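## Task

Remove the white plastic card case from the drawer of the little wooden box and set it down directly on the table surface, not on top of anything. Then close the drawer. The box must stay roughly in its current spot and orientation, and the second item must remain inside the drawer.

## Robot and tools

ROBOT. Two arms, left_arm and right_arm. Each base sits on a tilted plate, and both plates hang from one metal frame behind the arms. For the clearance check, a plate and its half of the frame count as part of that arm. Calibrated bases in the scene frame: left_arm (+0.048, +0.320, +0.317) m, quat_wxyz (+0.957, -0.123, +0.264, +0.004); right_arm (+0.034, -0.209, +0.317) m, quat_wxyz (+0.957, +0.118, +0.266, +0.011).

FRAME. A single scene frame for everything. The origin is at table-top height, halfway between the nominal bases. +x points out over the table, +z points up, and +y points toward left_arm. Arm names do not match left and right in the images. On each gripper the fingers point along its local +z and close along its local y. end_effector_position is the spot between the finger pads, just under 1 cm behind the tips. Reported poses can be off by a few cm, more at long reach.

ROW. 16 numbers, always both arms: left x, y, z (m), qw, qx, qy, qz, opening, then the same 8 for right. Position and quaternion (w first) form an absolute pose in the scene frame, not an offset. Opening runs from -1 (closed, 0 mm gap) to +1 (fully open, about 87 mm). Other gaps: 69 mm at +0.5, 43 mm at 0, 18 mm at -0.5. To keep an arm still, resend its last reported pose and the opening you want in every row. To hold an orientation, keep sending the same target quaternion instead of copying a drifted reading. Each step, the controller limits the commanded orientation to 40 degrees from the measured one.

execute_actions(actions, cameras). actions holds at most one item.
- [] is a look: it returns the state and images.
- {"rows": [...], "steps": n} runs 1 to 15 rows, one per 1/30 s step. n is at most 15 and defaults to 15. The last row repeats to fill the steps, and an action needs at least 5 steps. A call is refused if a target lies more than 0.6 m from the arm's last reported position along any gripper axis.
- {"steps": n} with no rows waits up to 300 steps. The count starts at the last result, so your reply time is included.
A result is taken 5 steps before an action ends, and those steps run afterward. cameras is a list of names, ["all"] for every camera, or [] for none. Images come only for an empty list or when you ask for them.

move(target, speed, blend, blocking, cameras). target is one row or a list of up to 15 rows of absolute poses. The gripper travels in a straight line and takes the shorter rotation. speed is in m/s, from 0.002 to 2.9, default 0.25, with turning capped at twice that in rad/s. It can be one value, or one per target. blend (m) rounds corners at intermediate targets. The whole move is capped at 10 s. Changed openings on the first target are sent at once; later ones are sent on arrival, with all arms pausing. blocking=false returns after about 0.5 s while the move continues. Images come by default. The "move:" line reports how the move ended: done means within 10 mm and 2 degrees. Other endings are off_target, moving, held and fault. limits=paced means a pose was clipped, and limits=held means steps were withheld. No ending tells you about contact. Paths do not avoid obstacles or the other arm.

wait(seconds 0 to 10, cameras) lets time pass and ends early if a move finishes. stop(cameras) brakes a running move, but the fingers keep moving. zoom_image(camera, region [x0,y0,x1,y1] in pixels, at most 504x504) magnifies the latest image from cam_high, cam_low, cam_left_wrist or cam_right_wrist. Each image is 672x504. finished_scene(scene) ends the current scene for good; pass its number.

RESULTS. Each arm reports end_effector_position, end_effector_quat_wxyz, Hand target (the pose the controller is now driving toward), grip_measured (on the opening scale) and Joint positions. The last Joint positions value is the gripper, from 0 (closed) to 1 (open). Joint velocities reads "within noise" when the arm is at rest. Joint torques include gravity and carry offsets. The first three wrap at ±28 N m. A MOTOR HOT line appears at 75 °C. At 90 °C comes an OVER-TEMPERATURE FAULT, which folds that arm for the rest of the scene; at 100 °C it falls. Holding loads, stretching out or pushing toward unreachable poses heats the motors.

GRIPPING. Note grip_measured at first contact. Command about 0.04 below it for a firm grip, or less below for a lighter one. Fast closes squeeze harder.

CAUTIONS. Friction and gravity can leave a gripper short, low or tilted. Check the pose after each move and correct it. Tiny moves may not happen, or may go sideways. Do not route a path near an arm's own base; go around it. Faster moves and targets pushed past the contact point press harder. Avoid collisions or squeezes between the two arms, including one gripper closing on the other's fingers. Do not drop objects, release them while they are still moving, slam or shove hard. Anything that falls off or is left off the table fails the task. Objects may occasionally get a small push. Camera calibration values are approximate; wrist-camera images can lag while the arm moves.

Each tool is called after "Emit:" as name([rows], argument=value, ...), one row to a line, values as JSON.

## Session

Emit:
execute_actions(actions=[], cameras=["all"])

Emit:
zoom_image(camera="cam_high", region=[230, 250, 450, 400])

Emit:
zoom_image(camera="cam_low", region=[150, 220, 560, 430])

Scene clock: 0.00 s of 6000.00 s.
left_arm: end_effector_position=(+0.3331, +0.1519, +0.2145) grip_measured=+1.000 end_effector_quat_wxyz=(+0.166, +0.205, +0.963, +0.049) | right_arm: end_effector_position=(+0.4711, -0.3406, +0.1768) grip_measured=+1.000 end_effector_quat_wxyz=(+0.220, -0.321, +0.921, -0.013)
Joint positions: left_arm=[-0.841 1.741 0.813 -0.119 -0.801 -0.148 1] | right_arm=[-0.308 1.585 1.037 -0.062 -0.175 -0.955 1]
Joint velocities: within noise
Joint torques (N m): no reading
Motor temperatures (°C): left_arm=[25 31 30 26 24 26 23] | right_arm=[25 28 26 27 27 28 27]
Heat: left arm: 31 °C; right arm: 28 °C.
Hand target: left_arm +0.3356, +0.1518, +0.2160; +0.169, +0.201, +0.964, +0.048 | right_arm +0.4792, -0.3429, +0.1849; +0.232, -0.321, +0.918, -0.021
camera_calibration:
cam_left_wrist: T_world_to_cam=[[-0.375837, -0.909949, -0.175329, 0.299036], [-0.827423, 0.244324, 0.505645, 0.154714], [-0.417274, 0.335111, -0.844739, 0.410246], [0, 0, 0, 1]] pos_world=[0.411588, 0.0968291, 0.32075]
cam_right_wrist: T_world_to_cam=[[0.600023, -0.781227, 0.172214, -0.58096], [-0.755106, -0.481995, 0.444405, 0.132697], [-0.264175, -0.396693, -0.879117, 0.281155], [0, 0, 0, 1]] pos_world=[0.523063, -0.27837, 0.288247]

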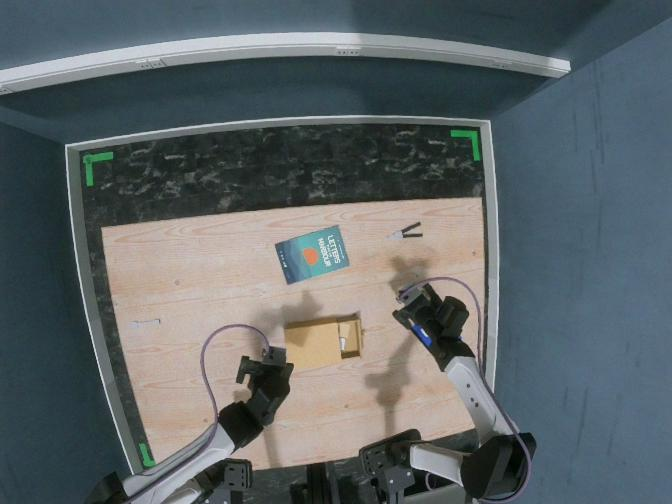

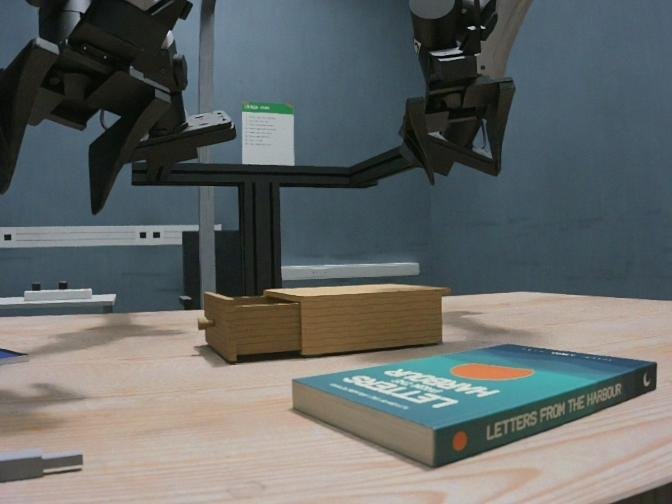

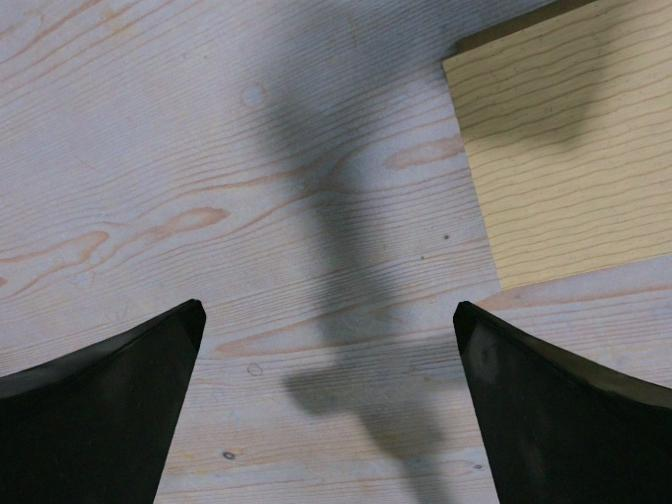

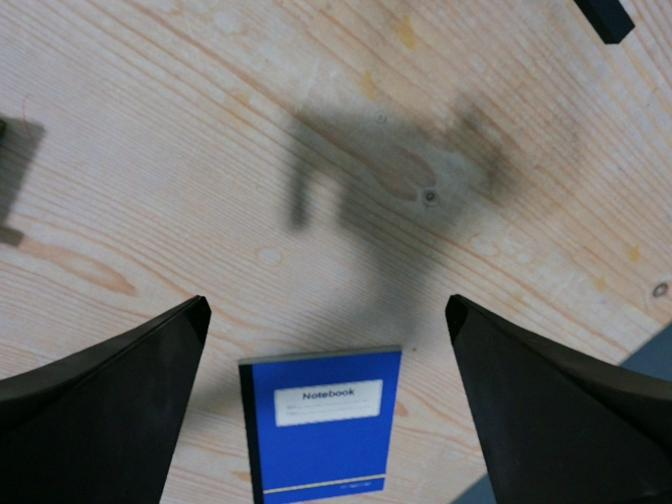

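Scaled by 2.291 from the camera's 672x504 image, which has a finer 960x720 frame.

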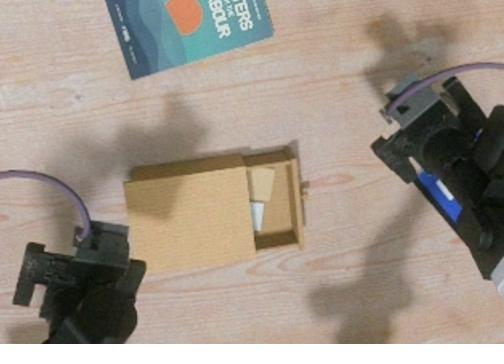

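Scaled by 1.229 from the camera's 672x504 image, which has a finer 960x720 frame.

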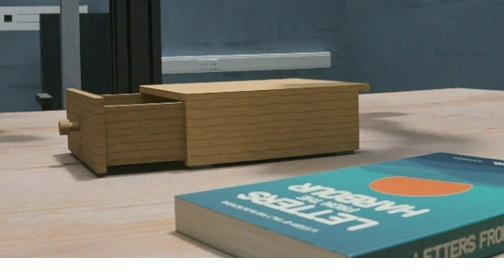

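Emit:
move(target=[0.3331, 0.1519, 0.2145, 0.166, 0.205, 0.963, 0.049, 1, 0.336, -0.195, 0.140, 0, 0.7071, 0.7071, 0, 0.15], speed=0.6)

Emit:
zoom_image(camera="cam_right_wrist", region=[150, 0, 550, 300])

Scene clock: 3.70 s of 6000.00 s.
left_arm: end_effector_position=(+0.3331, +0.1519, +0.2145) grip_measured=+1.000 end_effector_quat_wxyz=(+0.166, +0.205, +0.963, +0.049) | right_arm: end_effector_position=(+0.3334, -0.1972, +0.1364) grip_measured=+0.150 end_effector_quat_wxyz=(-0.004, +0.705, +0.709, -0.005)
Joint positions: left_arm=[-0.841 1.741 0.813 -0.119 -0.801 -0.148 1] | right_arm=[-0.064 1.585 0.672 -0.11 0.204 1.468 0.575]
Joint velocities: within noise
Joint torques (N m): left_arm=[-4.4 -6.37 4.1 1.04 -0.11 0.15] | right_arm=[2.55 -7.13 2.39 0.09 0.07 0]
Motor temperatures (°C): left_arm=[26 32 31 26 24 26 23] | right_arm=[25 28 26 27 27 28 27]
Heat: left arm: 32 °C; right arm: 28 °C.
Hand target: left_arm +0.3331, +0.1518, +0.2145; +0.166, +0.205, +0.963, +0.049 | right_arm +0.3360, -0.1950, +0.1399; +0.000, +0.707, +0.707, +0.000
Off the commanded pose: left_arm 0.000 m, 0 deg | right_arm 0.005 m, 1 deg.
Kept back: nothing.
move: done
camera_calibration:
cam_left_wrist: T_world_to_cam=[[-0.375837, -0.909949, -0.175329, 0.299036], [-0.827423, 0.244324, 0.505645, 0.154714], [-0.417274, 0.335111, -0.844739, 0.410246], [0, 0, 0, 1]] pos_world=[0.411588, 0.0968291, 0.32075]
cam_right_wrist: T_world_to_cam=[[-0.999591, -0.0266299, 0.0104573, 0.324824], [-0.00899703, 0.639569, 0.768681, 0.0439305], [-0.0271581, 0.768273, -0.639547, 0.384255], [0, 0, 0, 1]] pos_world=[0.335522, -0.314659, 0.208583]

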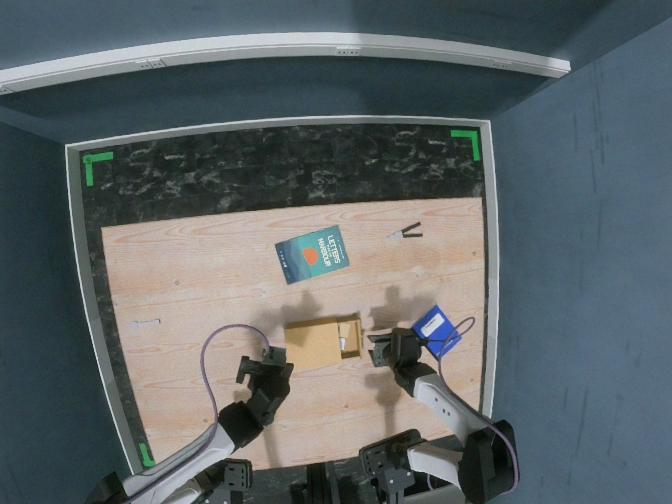

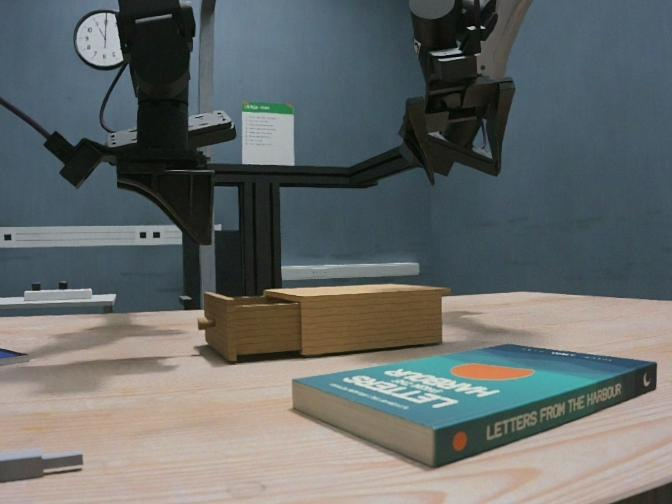

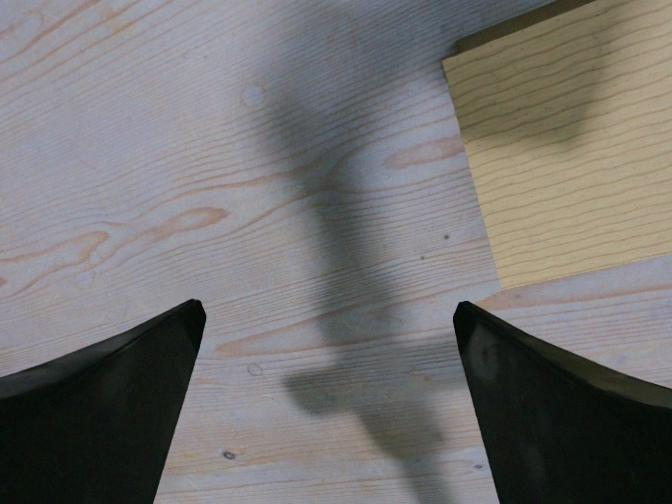

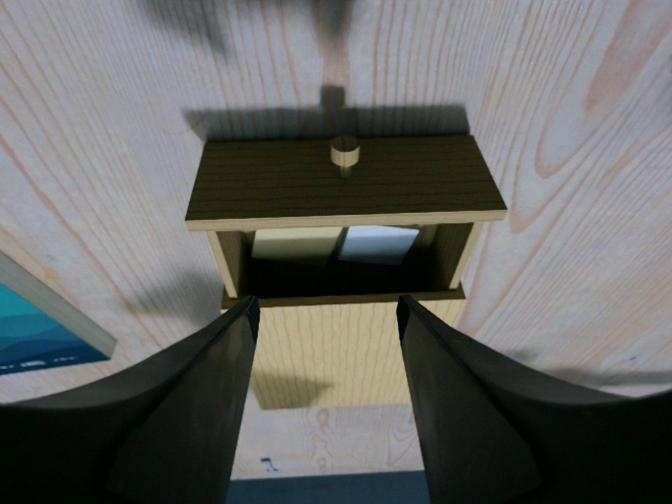

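Scaled by 1.260 from the camera's 672x504 image, which has a finer 960x720 frame.

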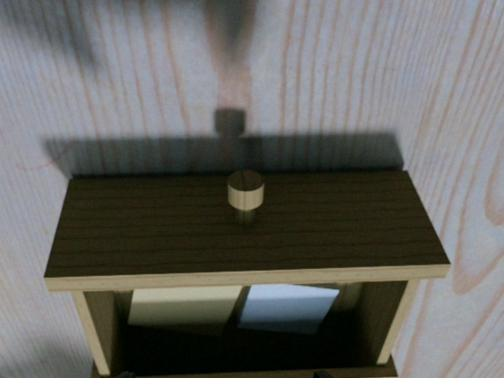

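Emit:
zoom_image(camera="cam_right_wrist", region=[200, 190, 500, 315])

Scaled by 1.680 from the camera's 672x504 image, which has a finer 960x720 frame.

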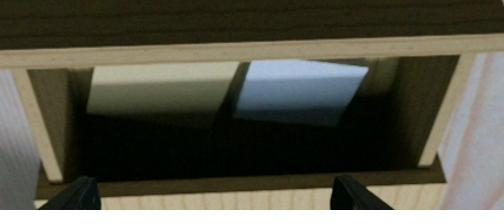

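Emit:
zoom_image(camera="cam_high", region=[320, 305, 380, 365])

Scaled by 8.400 from the camera's 672x504 image, which has a finer 960x720 frame.

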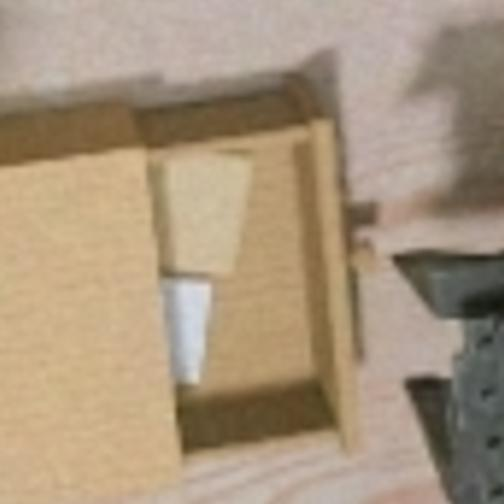

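Emit:
move(target=[0.3331, 0.1519, 0.2145, 0.166, 0.205, 0.963, 0.049, 1, 0.300, -0.117, 0.140, 0.0288, 0.7500, 0.6600, -0.0327, 0.22], speed=0.3, cameras=["cam_low", "cam_right_wrist", "cam_high"])

Emit:
zoom_image(camera="cam_right_wrist", region=[150, 0, 550, 320])

Emit:
zoom_image(camera="cam_low", region=[150, 100, 460, 400])

Scene clock: 8.47 s of 6000.00 s.
left_arm: end_effector_position=(+0.3331, +0.1519, +0.2145) grip_measured=+1.000 end_effector_quat_wxyz=(+0.166, +0.205, +0.963, +0.049) | right_arm: end_effector_position=(+0.2977, -0.1182, +0.1416) grip_measured=+0.220 end_effector_quat_wxyz=(+0.021, +0.750, +0.660, -0.030)
Joint positions: left_arm=[-0.841 1.741 0.813 -0.119 -0.801 -0.148 1] | right_arm=[0.307 1.645 0.57 -0.072 0.448 1.951 0.61]
Joint velocities: within noise
Joint torques (N m): left_arm=[-4.34 -6.34 4.11 1.03 -0.12 0.14] | right_arm=[4.05 -3.85 3.23 0.04 0.31 -0.04]
Motor temperatures (°C): left_arm=[26 33 31 26 24 26 23] | right_arm=[25 29 26 27 27 28 27]
Heat: left arm: 33 °C; right arm: 29 °C.
Hand target: left_arm +0.3331, +0.1518, +0.2145; +0.166, +0.205, +0.963, +0.049 | right_arm +0.2999, -0.1170, +0.1401; +0.029, +0.750, +0.660, -0.032
Off the commanded pose: left_arm 0.000 m, 0 deg | right_arm 0.003 m, 1 deg.
Kept back: nothing.
move: done
camera_calibration:
cam_right_wrist: T_world_to_cam=[[-0.994337, 0.106028, 0.00721206, 0.305793], [0.0785651, 0.687694, 0.721737, -0.024557], [0.0715649, 0.718217, -0.69213, 0.298033], [0, 0, 0, 1]] pos_world=[0.284662, -0.229587, 0.221796]
Images, in order (width x height): cam_high 672x504, cam_low 672x504, cam_right_wrist 672x504.

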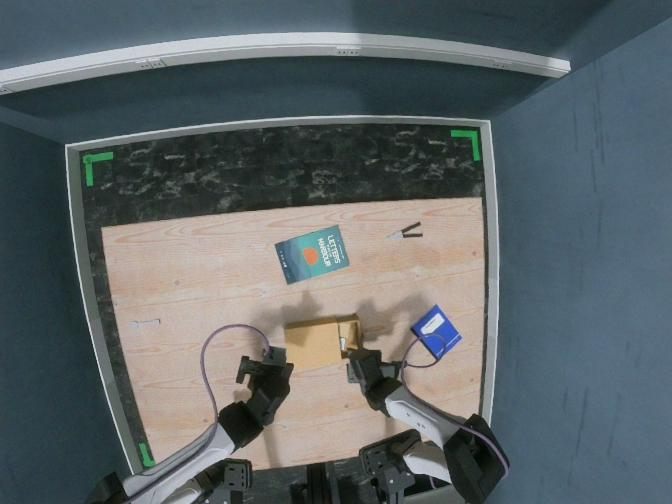

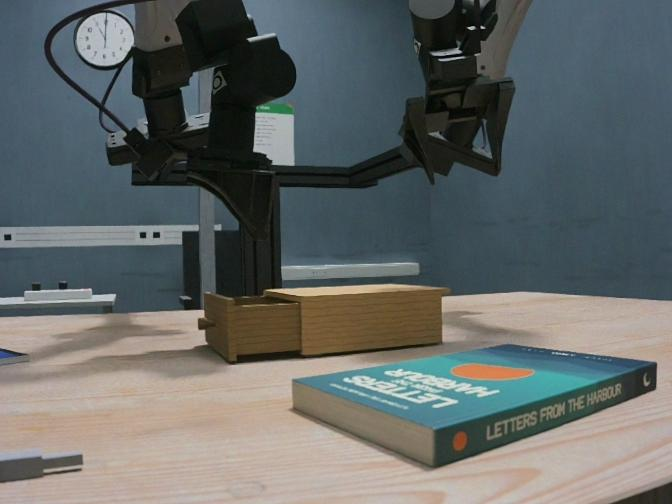

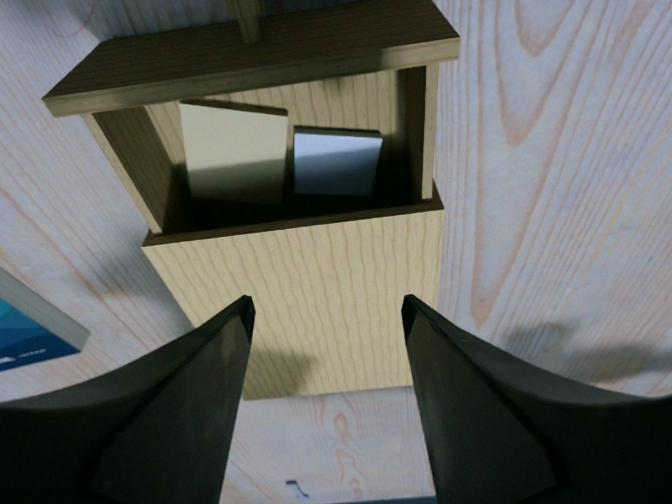

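Scaled by 1.260 from the camera's 672x504 image, which has a finer 960x720 frame.

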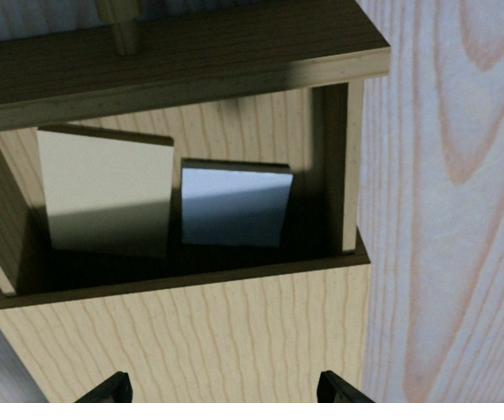

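Scaled by 1.626 from the camera's 672x504 image, which has a finer 960x720 frame.

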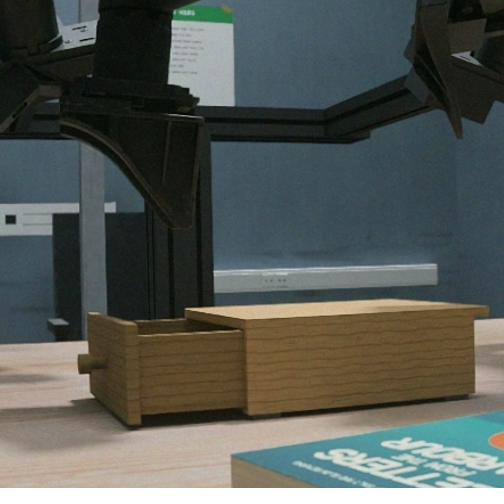

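Emit:
move(target=[0.3331, 0.1519, 0.2145, 0.166, 0.205, 0.963, 0.049, 1, 0.294, -0.110, 0.034, 0.0288, 0.7500, 0.6600, -0.0327, 0.22], speed=0.15, cameras=["cam_low", "cam_right_wrist"])

Emit:
zoom_image(camera="cam_right_wrist", region=[150, 100, 550, 420])

Emit:
zoom_image(camera="cam_low", region=[150, 100, 460, 400])

Scene clock: 12.47 s of 6000.00 s.
left_arm: end_effector_position=(+0.3331, +0.1519, +0.2145) grip_measured=+1.000 end_effector_quat_wxyz=(+0.166, +0.205, +0.963, +0.049) | right_arm: end_effector_position=(+0.2883, -0.1135, +0.0375) grip_measured=+0.220 end_effector_quat_wxyz=(+0.029, +0.747, +0.663, -0.046)
Joint positions: left_arm=[-0.841 1.741 0.813 -0.119 -0.801 -0.148 1] | right_arm=[0.209 2.147 0.684 0.336 0.438 1.854 0.61]
Joint velocities: within noise
Joint torques (N m): left_arm=[-4.4 -6.39 4.07 1.04 -0.11 0.15] | right_arm=[2.88 -4.7 0.36 0.28 -0.09 -0.19]
Motor temperatures (°C): left_arm=[26 34 31 27 24 26 23] | right_arm=[25 29 26 27 27 28 27]
Heat: left arm: 34 °C; right arm: 29 °C.
Hand target: left_arm +0.3331, +0.1518, +0.2145; +0.166, +0.205, +0.963, +0.049 | right_arm +0.2940, -0.1101, +0.0343; +0.029, +0.750, +0.660, -0.033
Off the commanded pose: left_arm 0.000 m, 0 deg | right_arm 0.008 m, 2 deg.
Kept back: nothing.
move: done
camera_calibration:
cam_right_wrist: T_world_to_cam=[[-0.994978, 0.0985196, 0.0176799, 0.295557], [0.082908, 0.712224, 0.697039, 0.0505122], [0.0560799, 0.695004, -0.716816, 0.226102], [0, 0, 0, 1]] pos_world=[0.277205, -0.222236, 0.121639]
Images, in order (width x height): cam_low 672x504, cam_right_wrist 672x504.

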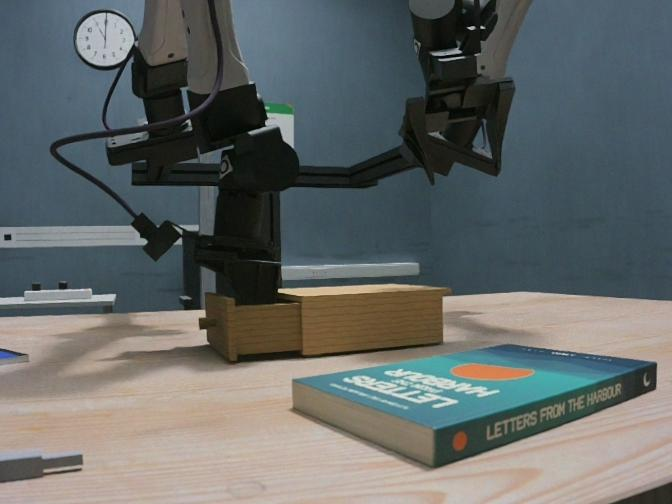

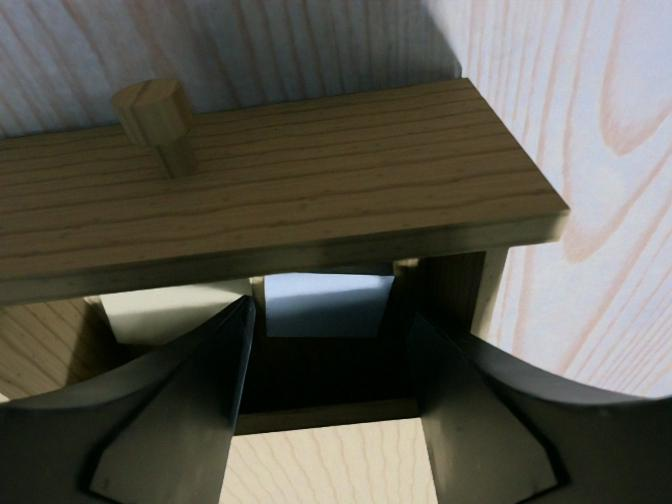

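Scaled by 1.260 from the camera's 672x504 image, which has a finer 960x720 frame.

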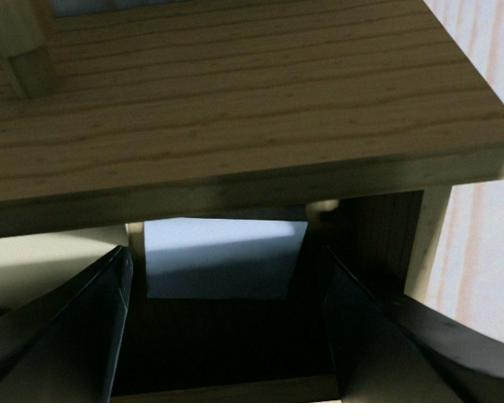

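Scaled by 1.626 from the camera's 672x504 image, which has a finer 960x720 frame.

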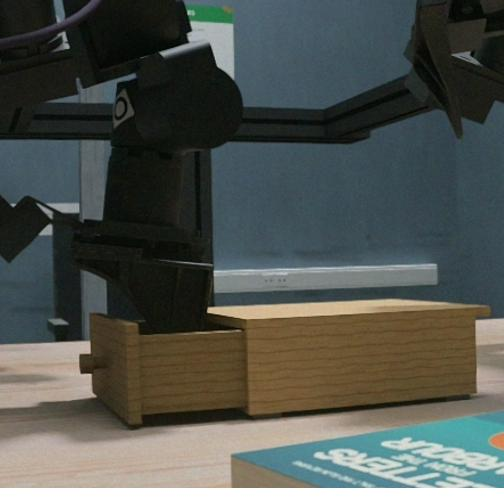

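Emit:
move([
  [0.3331, 0.1519, 0.2145, 0.166, 0.205, 0.963, 0.049, 1, 0.294, -0.110, 0.034, 0.0288, 0.7500, 0.6600, -0.0327, 0.12],
  [0.3331, 0.1519, 0.2145, 0.166, 0.205, 0.963, 0.049, 1, 0.2945, -0.110, 0.025, 0.0288, 0.7500, 0.6600, -0.0327, 0.12],
], speed=0.06, cameras=["cam_low", "cam_right_wrist"])

Emit:
zoom_image(camera="cam_right_wrist", region=[150, 150, 550, 450])

Scene clock: 14.40 s of 6000.00 s.
left_arm: end_effector_position=(+0.3331, +0.1519, +0.2145) grip_measured=+1.000 end_effector_quat_wxyz=(+0.166, +0.205, +0.963, +0.049) | right_arm: end_effector_position=(+0.2916, -0.1133, +0.0307) grip_measured=+0.120 end_effector_quat_wxyz=(+0.033, +0.748, +0.662, -0.043)
Joint positions: left_arm=[-0.841 1.741 0.813 -0.119 -0.801 -0.148 1] | right_arm=[0.202 2.176 0.702 0.36 0.437 1.846 0.56]
Joint velocities: within noise
Joint torques (N m): left_arm=[-4.41 -6.39 4.14 1.04 -0.12 0.15] | right_arm=[2.58 -4 0.68 0.32 -0.1 -0.21]
Motor temperatures (°C): left_arm=[26 34 31 27 24 26 23] | right_arm=[25 29 26 27 27 28 27]
Heat: left arm: 34 °C; right arm: 29 °C.
Hand target: left_arm +0.3331, +0.1518, +0.2145; +0.166, +0.205, +0.963, +0.049 | right_arm +0.2946, -0.1102, +0.0253; +0.029, +0.750, +0.660, -0.033
Off the commanded pose: left_arm 0.000 m, 0 deg | right_arm 0.007 m, 1 deg.
Kept back: nothing.
move: done
camera_calibration:
cam_right_wrist: T_world_to_cam=[[-0.994874, 0.100779, 0.00834746, 0.299496], [0.0780808, 0.713093, 0.696708, 0.0562819], [0.0642611, 0.693788, -0.717306, 0.218403], [0, 0, 0, 1]] pos_world=[0.279532, -0.221843, 0.11495]
Images, in order (width x height): cam_low 672x504, cam_right_wrist 672x504.

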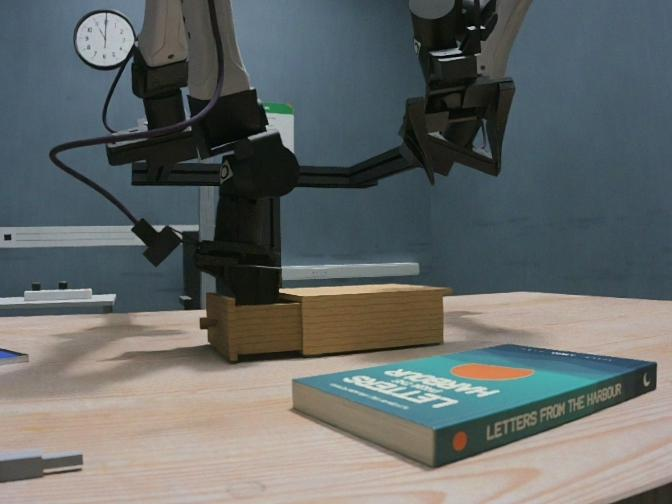

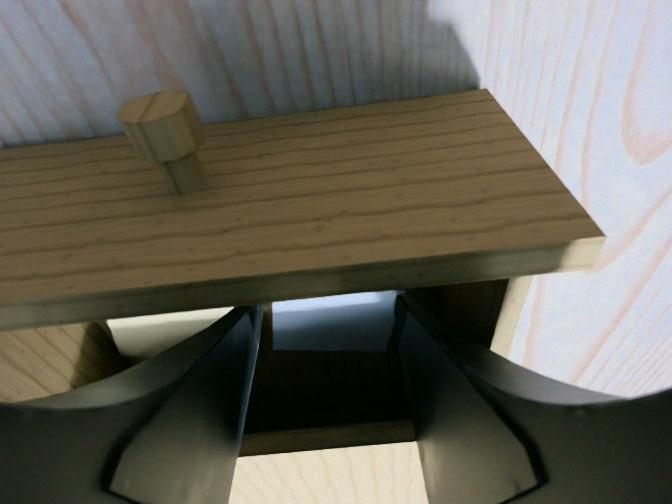

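Scaled by 1.260 from the camera's 672x504 image, which has a finer 960x720 frame.

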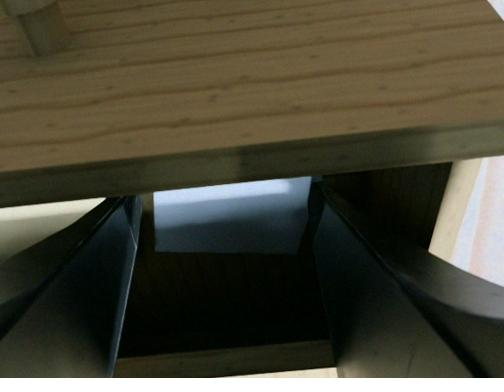

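Emit:
move(target=[0.3331, 0.1519, 0.2145, 0.166, 0.205, 0.963, 0.049, 1, 0.2945, -0.110, 0.025, 0.0288, 0.7500, 0.6600, -0.0327, -0.12], speed=0.06, cameras=["cam_low", "cam_right_wrist"])

Emit:
zoom_image(camera="cam_right_wrist", region=[150, 150, 550, 450])

Scene clock: 15.33 s of 6000.00 s.
left_arm: end_effector_position=(+0.3331, +0.1519, +0.2145) grip_measured=+1.000 end_effector_quat_wxyz=(+0.166, +0.205, +0.963, +0.049) | right_arm: end_effector_position=(+0.2921, -0.1125, +0.0300) grip_measured=-0.120 end_effector_quat_wxyz=(+0.032, +0.747, +0.663, -0.042)
Joint positions: left_arm=[-0.841 1.741 0.813 -0.119 -0.801 -0.148 1] | right_arm=[0.202 2.18 0.705 0.363 0.435 1.843 0.44]
Joint velocities: within noise
Joint torques (N m): left_arm=[-4.36 -6.38 4.12 1.03 -0.11 0.14] | right_arm=[2.71 -4.45 0.38 0.31 -0.11 -0.16]
Motor temperatures (°C): left_arm=[26 34 31 27 24 26 23] | right_arm=[25 29 26 27 27 28 27]
Heat: left arm: 34 °C; right arm: 29 °C.
Hand target: left_arm +0.3331, +0.1518, +0.2145; +0.166, +0.205, +0.963, +0.049 | right_arm +0.2945, -0.1100, +0.0253; +0.029, +0.750, +0.660, -0.033
Off the commanded pose: left_arm 0.000 m, 0 deg | right_arm 0.006 m, 1 deg.
Kept back: nothing.
move: done
camera_calibration:
cam_right_wrist: T_world_to_cam=[[-0.995111, 0.098475, 0.00751307, 0.299795], [0.075679, 0.71145, 0.69865, 0.0567109], [0.0634544, 0.695803, -0.715424, 0.217683], [0, 0, 0, 1]] pos_world=[0.280225, -0.221334, 0.113862]
Images, in order (width x height): cam_low 672x504, cam_right_wrist 672x504.

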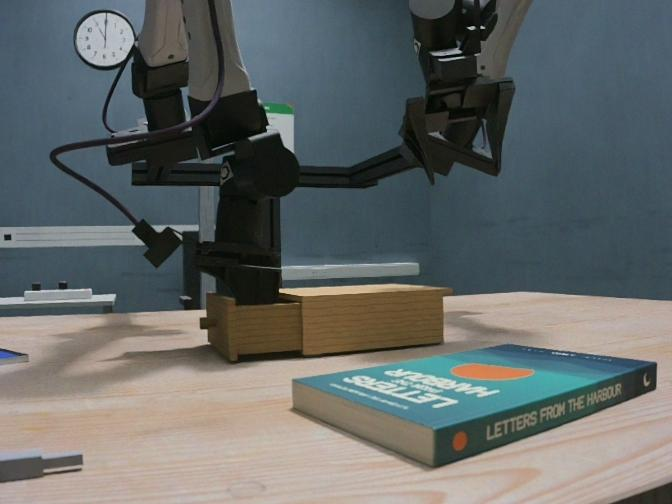

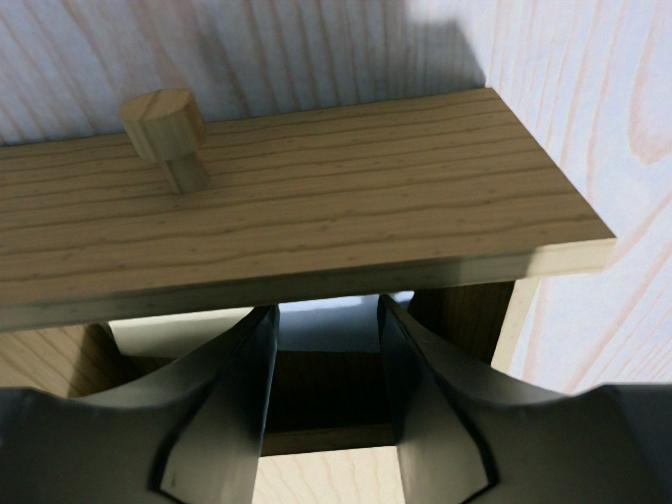

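Scaled by 1.260 from the camera's 672x504 image, which has a finer 960x720 frame.

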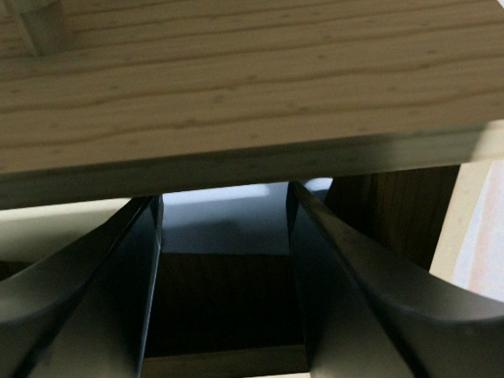

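Emit:
move([
  [0.3331, 0.1519, 0.2145, 0.166, 0.205, 0.963, 0.049, 1, 0.2935, -0.104, 0.042, 0.0200, 0.7500, 0.6605, -0.0250, 0.14],
  [0.3331, 0.1519, 0.2145, 0.166, 0.205, 0.963, 0.049, 1, 0.2940, -0.102, 0.034, 0.0200, 0.7500, 0.6605, -0.0250, 0.14],
], speed=0.08, cameras=["cam_low", "cam_right_wrist"])

Emit:
zoom_image(camera="cam_right_wrist", region=[150, 150, 550, 450])

Scene clock: 17.27 s of 6000.00 s.
left_arm: end_effector_position=(+0.3331, +0.1519, +0.2145) grip_measured=+1.000 end_effector_quat_wxyz=(+0.166, +0.205, +0.963, +0.049) | right_arm: end_effector_position=(+0.2865, -0.1119, +0.0316) grip_measured=+0.140 end_effector_quat_wxyz=(+0.026, +0.747, +0.663, -0.042)
Joint positions: left_arm=[-0.841 1.741 0.813 -0.119 -0.801 -0.148 1] | right_arm=[0.202 2.176 0.689 0.367 0.424 1.847 0.57]
Joint velocities: within noise
Joint torques (N m): left_arm=[-4.4 -6.37 4.11 1.04 -0.11 0.15] | right_arm=[4.88 -6.32 0.34 0.06 -0.15 -0.04]
Motor temperatures (°C): left_arm=[26 34 31 27 24 26 23] | right_arm=[25 29 26 27 27 28 27]
Heat: left arm: 34 °C; right arm: 29 °C.
Hand target: left_arm +0.3331, +0.1518, +0.2145; +0.166, +0.205, +0.963, +0.049 | right_arm +0.2939, -0.1022, +0.0342; +0.020, +0.750, +0.661, -0.025
Off the commanded pose: left_arm 0.000 m, 0 deg | right_arm 0.013 m, 2 deg.
Kept back: nothing.
move: off_target (right_arm)
camera_calibration:
cam_right_wrist: T_world_to_cam=[[-0.994819, 0.10016, 0.0174362, 0.29387], [0.0833047, 0.704758, 0.70454, 0.0524715], [0.0582784, 0.702342, -0.70945, 0.220698], [0, 0, 0, 1]] pos_world=[0.275115, -0.221419, 0.114482]
Images, in order (width x height): cam_low 672x504, cam_right_wrist 672x504.

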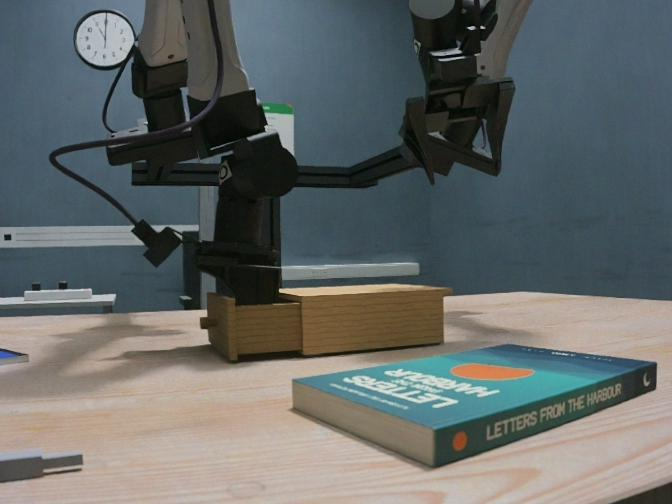

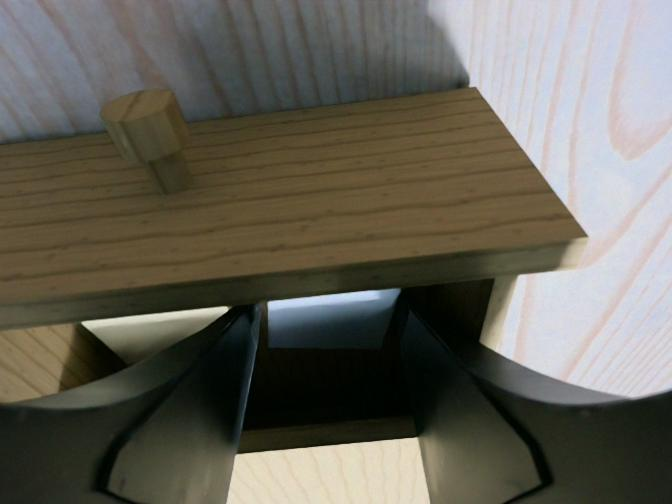

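Scaled by 1.260 from the camera's 672x504 image, which has a finer 960x720 frame.

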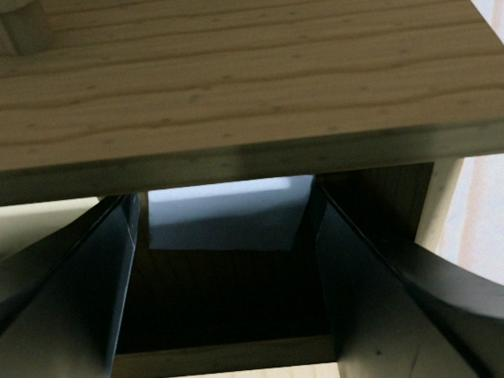

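Emit:
move(target=[0.3331, 0.1519, 0.2145, 0.166, 0.205, 0.963, 0.049, 1, 0.2895, -0.104, 0.0185, 0.0250, 0.7500, 0.6605, -0.0285, 0.14], speed=0.06, cameras=["cam_low", "cam_right_wrist"])

Emit:
zoom_image(camera="cam_right_wrist", region=[150, 150, 550, 450])

Scene clock: 19.17 s of 6000.00 s.
left_arm: end_effector_position=(+0.3331, +0.1519, +0.2145) grip_measured=+1.000 end_effector_quat_wxyz=(+0.166, +0.205, +0.963, +0.049) | right_arm: end_effector_position=(+0.2844, -0.1091, +0.0235) grip_measured=+0.140 end_effector_quat_wxyz=(+0.025, +0.745, +0.665, -0.041)
Joint positions: left_arm=[-0.841 1.741 0.813 -0.119 -0.801 -0.148 1] | right_arm=[0.202 2.217 0.704 0.394 0.423 1.841 0.57]
Joint velocities: within noise
Joint torques (N m): left_arm=[-4.34 -6.35 4.12 1.04 -0.12 0.14] | right_arm=[3.41 -4.05 0.51 0.33 -0.05 -0.1]
Motor temperatures (°C): left_arm=[26 35 32 27 24 26 23] | right_arm=[25 29 26 27 27 28 27]
Heat: left arm: 35 °C; right arm: 29 °C.
Hand target: left_arm +0.3331, +0.1518, +0.2145; +0.166, +0.205, +0.963, +0.049 | right_arm +0.2894, -0.1042, +0.0189; +0.025, +0.750, +0.660, -0.029
Off the commanded pose: left_arm 0.000 m, 0 deg | right_arm 0.009 m, 2 deg.
Kept back: nothing.
move: done
camera_calibration:
cam_right_wrist: T_world_to_cam=[[-0.995412, 0.0941099, 0.017245, 0.291193], [0.0788007, 0.704183, 0.705632, 0.0574408], [0.0542633, 0.703754, -0.708369, 0.214496], [0, 0, 0, 1]] pos_world=[0.273692, -0.218805, 0.106388]
Images, in order (width x height): cam_low 672x504, cam_right_wrist 672x504.

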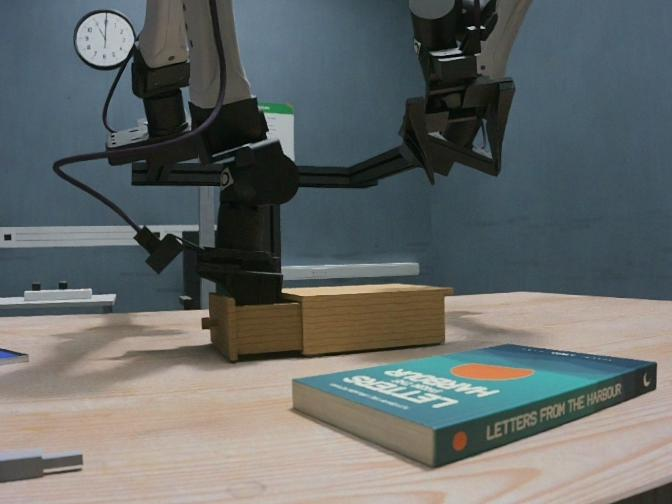

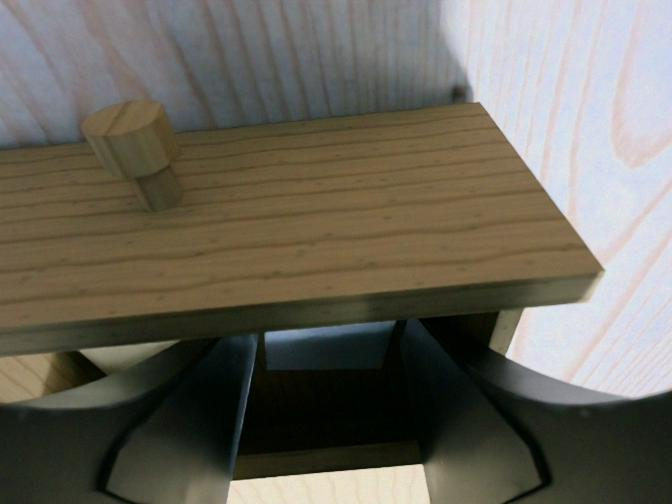

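Scaled by 1.260 from the camera's 672x504 image, which has a finer 960x720 frame.

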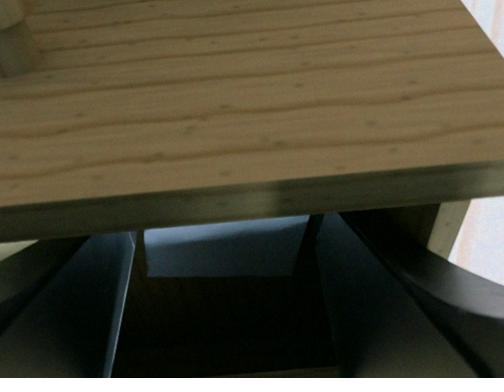

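Emit:
move([
  [0.3331, 0.1519, 0.2145, 0.166, 0.205, 0.963, 0.049, 1, 0.2895, -0.106, 0.0150, 0.0250, 0.7500, 0.6605, -0.0285, 0.14],
  [0.3331, 0.1519, 0.2145, 0.166, 0.205, 0.963, 0.049, 1, 0.2895, -0.106, 0.0155, 0.0250, 0.7500, 0.6605, -0.0285, -0.12],
], speed=0.05, cameras=["cam_low", "cam_right_wrist"])

Emit:
zoom_image(camera="cam_right_wrist", region=[150, 150, 550, 450])

Scene clock: 20.73 s of 6000.00 s.
left_arm: end_effector_position=(+0.3331, +0.1519, +0.2145) grip_measured=+1.000 end_effector_quat_wxyz=(+0.166, +0.205, +0.963, +0.049) | right_arm: end_effector_position=(+0.2861, -0.1087, +0.0231) grip_measured=+0.078 end_effector_quat_wxyz=(+0.028, +0.745, +0.665, -0.038)
Joint positions: left_arm=[-0.841 1.741 0.813 -0.119 -0.801 -0.148 1] | right_arm=[0.202 2.219 0.704 0.405 0.423 1.837 0.539]
Joint velocities: within noise
Joint torques (N m): left_arm=[-4.4 -6.38 4.12 1.04 -0.11 0.14] | right_arm=[2.63 -3.38 0.87 0.36 -0.1 -0.15]
Motor temperatures (°C): left_arm=[26 35 32 27 24 26 23] | right_arm=[25 29 26 27 27 28 27]
Heat: left arm: 35 °C; right arm: 29 °C.
Hand target: left_arm +0.3331, +0.1518, +0.2145; +0.166, +0.205, +0.963, +0.049 | right_arm +0.2894, -0.1062, +0.0159; +0.025, +0.750, +0.660, -0.029
Off the commanded pose: left_arm 0.000 m, 0 deg | right_arm 0.009 m, 1 deg.
Kept back: nothing.
move: done
camera_calibration:
cam_right_wrist: T_world_to_cam=[[-0.9956, 0.0932097, 0.00961591, 0.292945], [0.0726826, 0.7034, 0.707069, 0.059049], [0.0591418, 0.704657, -0.707079, 0.212388], [0, 0, 0, 1]] pos_world=[0.274803, -0.218501, 0.105607]
Images, in order (width x height): cam_low 672x504, cam_right_wrist 672x504.

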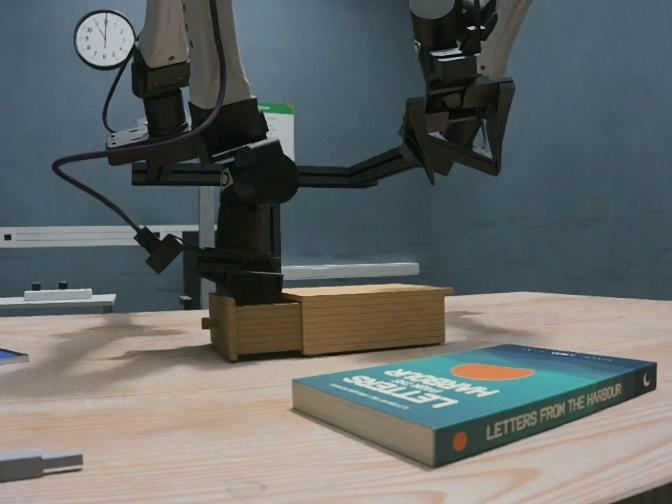

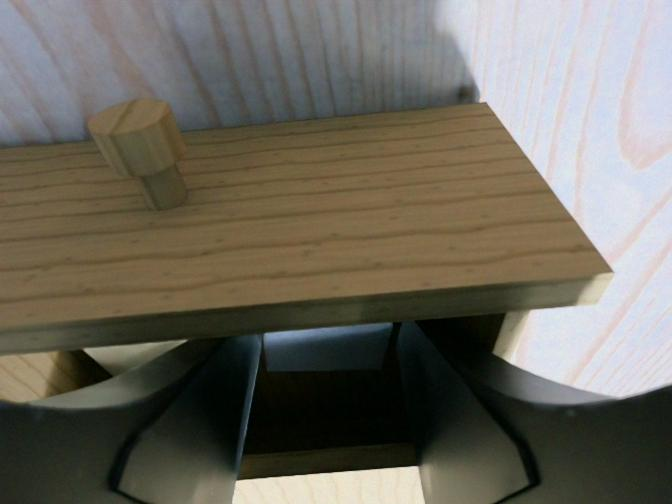

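Scaled by 1.260 from the camera's 672x504 image, which has a finer 960x720 frame.

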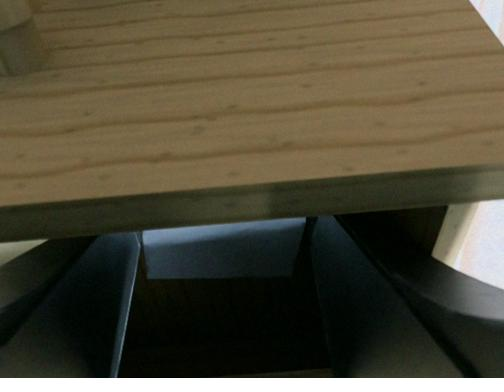

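Emit:
move([
  [0.3331, 0.1519, 0.2145, 0.166, 0.205, 0.963, 0.049, 1, 0.2895, -0.107, 0.045, 0.0250, 0.7500, 0.6605, -0.0285, -0.12],
  [0.3331, 0.1519, 0.2145, 0.166, 0.205, 0.963, 0.049, 1, 0.2895, -0.130, 0.061, 0.0250, 0.7500, 0.6605, -0.0285, -0.12],
  [0.3331, 0.1519, 0.2145, 0.166, 0.205, 0.963, 0.049, 1, 0.2895, -0.138, 0.077, 0.0250, 0.7500, 0.6605, -0.0285, -0.12],
  [0.3331, 0.1519, 0.2145, 0.166, 0.205, 0.963, 0.049, 1, 0.2895, -0.145, 0.135, 0.0250, 0.7500, 0.6605, -0.0285, -0.12],
], speed=[0.1, 0.08, 0.1, 0.2], blend=[0.004, 0.004, 0.008, 0], cameras=["cam_low", "cam_right_wrist", "cam_high"])

Scene clock: 23.53 s of 6000.00 s.
left_arm: end_effector_position=(+0.3331, +0.1519, +0.2145) grip_measured=+1.000 end_effector_quat_wxyz=(+0.166, +0.205, +0.963, +0.049) | right_arm: end_effector_position=(+0.2837, -0.1453, +0.1294) grip_measured=+0.078 end_effector_quat_wxyz=(+0.017, +0.748, +0.663, -0.034)
Joint positions: left_arm=[-0.841 1.741 0.813 -0.119 -0.801 -0.148 1] | right_arm=[0.19 1.637 0.493 0.032 0.396 1.834 0.539]
Joint velocities: within noise
Joint torques (N m): left_arm=[-4.38 -6.38 4.11 1.03 -0.11 0.14] | right_arm=[3.45 -7.06 1.78 -0.12 0.2 -0.04]
Motor temperatures (°C): left_arm=[26 35 32 27 24 26 23] | right_arm=[25 29 26 27 27 28 27]
Heat: left arm: 35 °C; right arm: 29 °C.
Hand target: left_arm +0.3331, +0.1518, +0.2145; +0.166, +0.205, +0.963, +0.049 | right_arm +0.2895, -0.1449, +0.1347; +0.025, +0.750, +0.660, -0.028
Off the commanded pose: left_arm 0.000 m, 0 deg | right_arm 0.008 m, 1 deg.
Kept back: nothing.
move: done
camera_calibration:
cam_right_wrist: T_world_to_cam=[[-0.994695, 0.100997, 0.0195309, 0.292603], [0.0839983, 0.687857, 0.720969, 0.00245052], [0.0593813, 0.718785, -0.692692, 0.31364], [0, 0, 0, 1]] pos_world=[0.27222, -0.256677, 0.209774]
Images, in order (width x height): cam_high 672x504, cam_low 672x504, cam_right_wrist 672x504.

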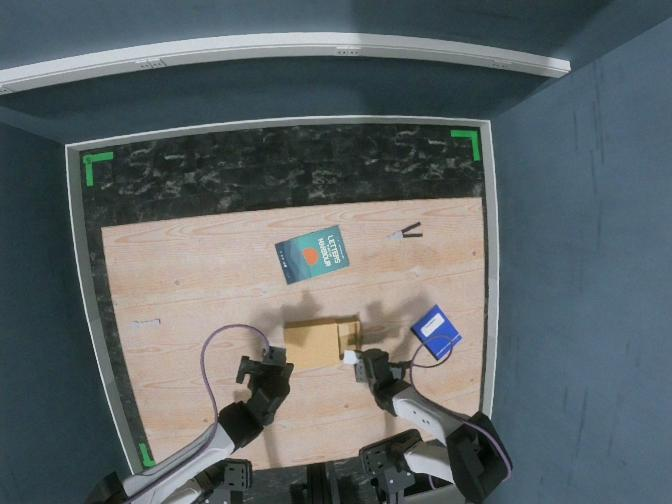

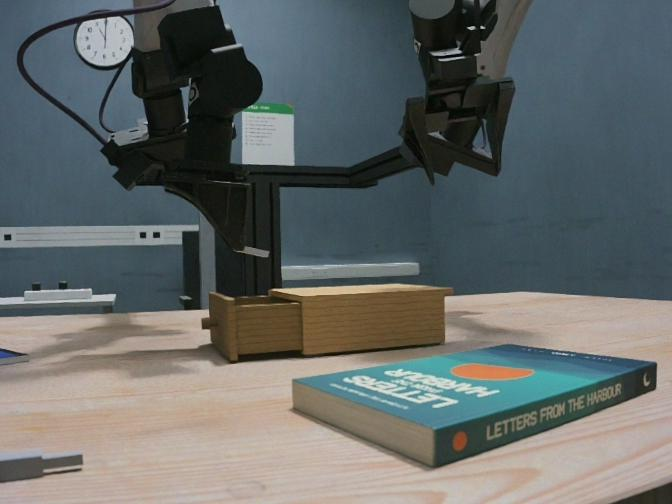

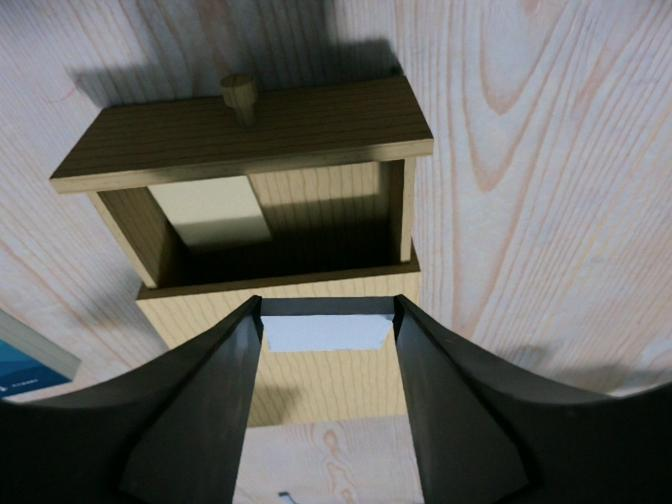

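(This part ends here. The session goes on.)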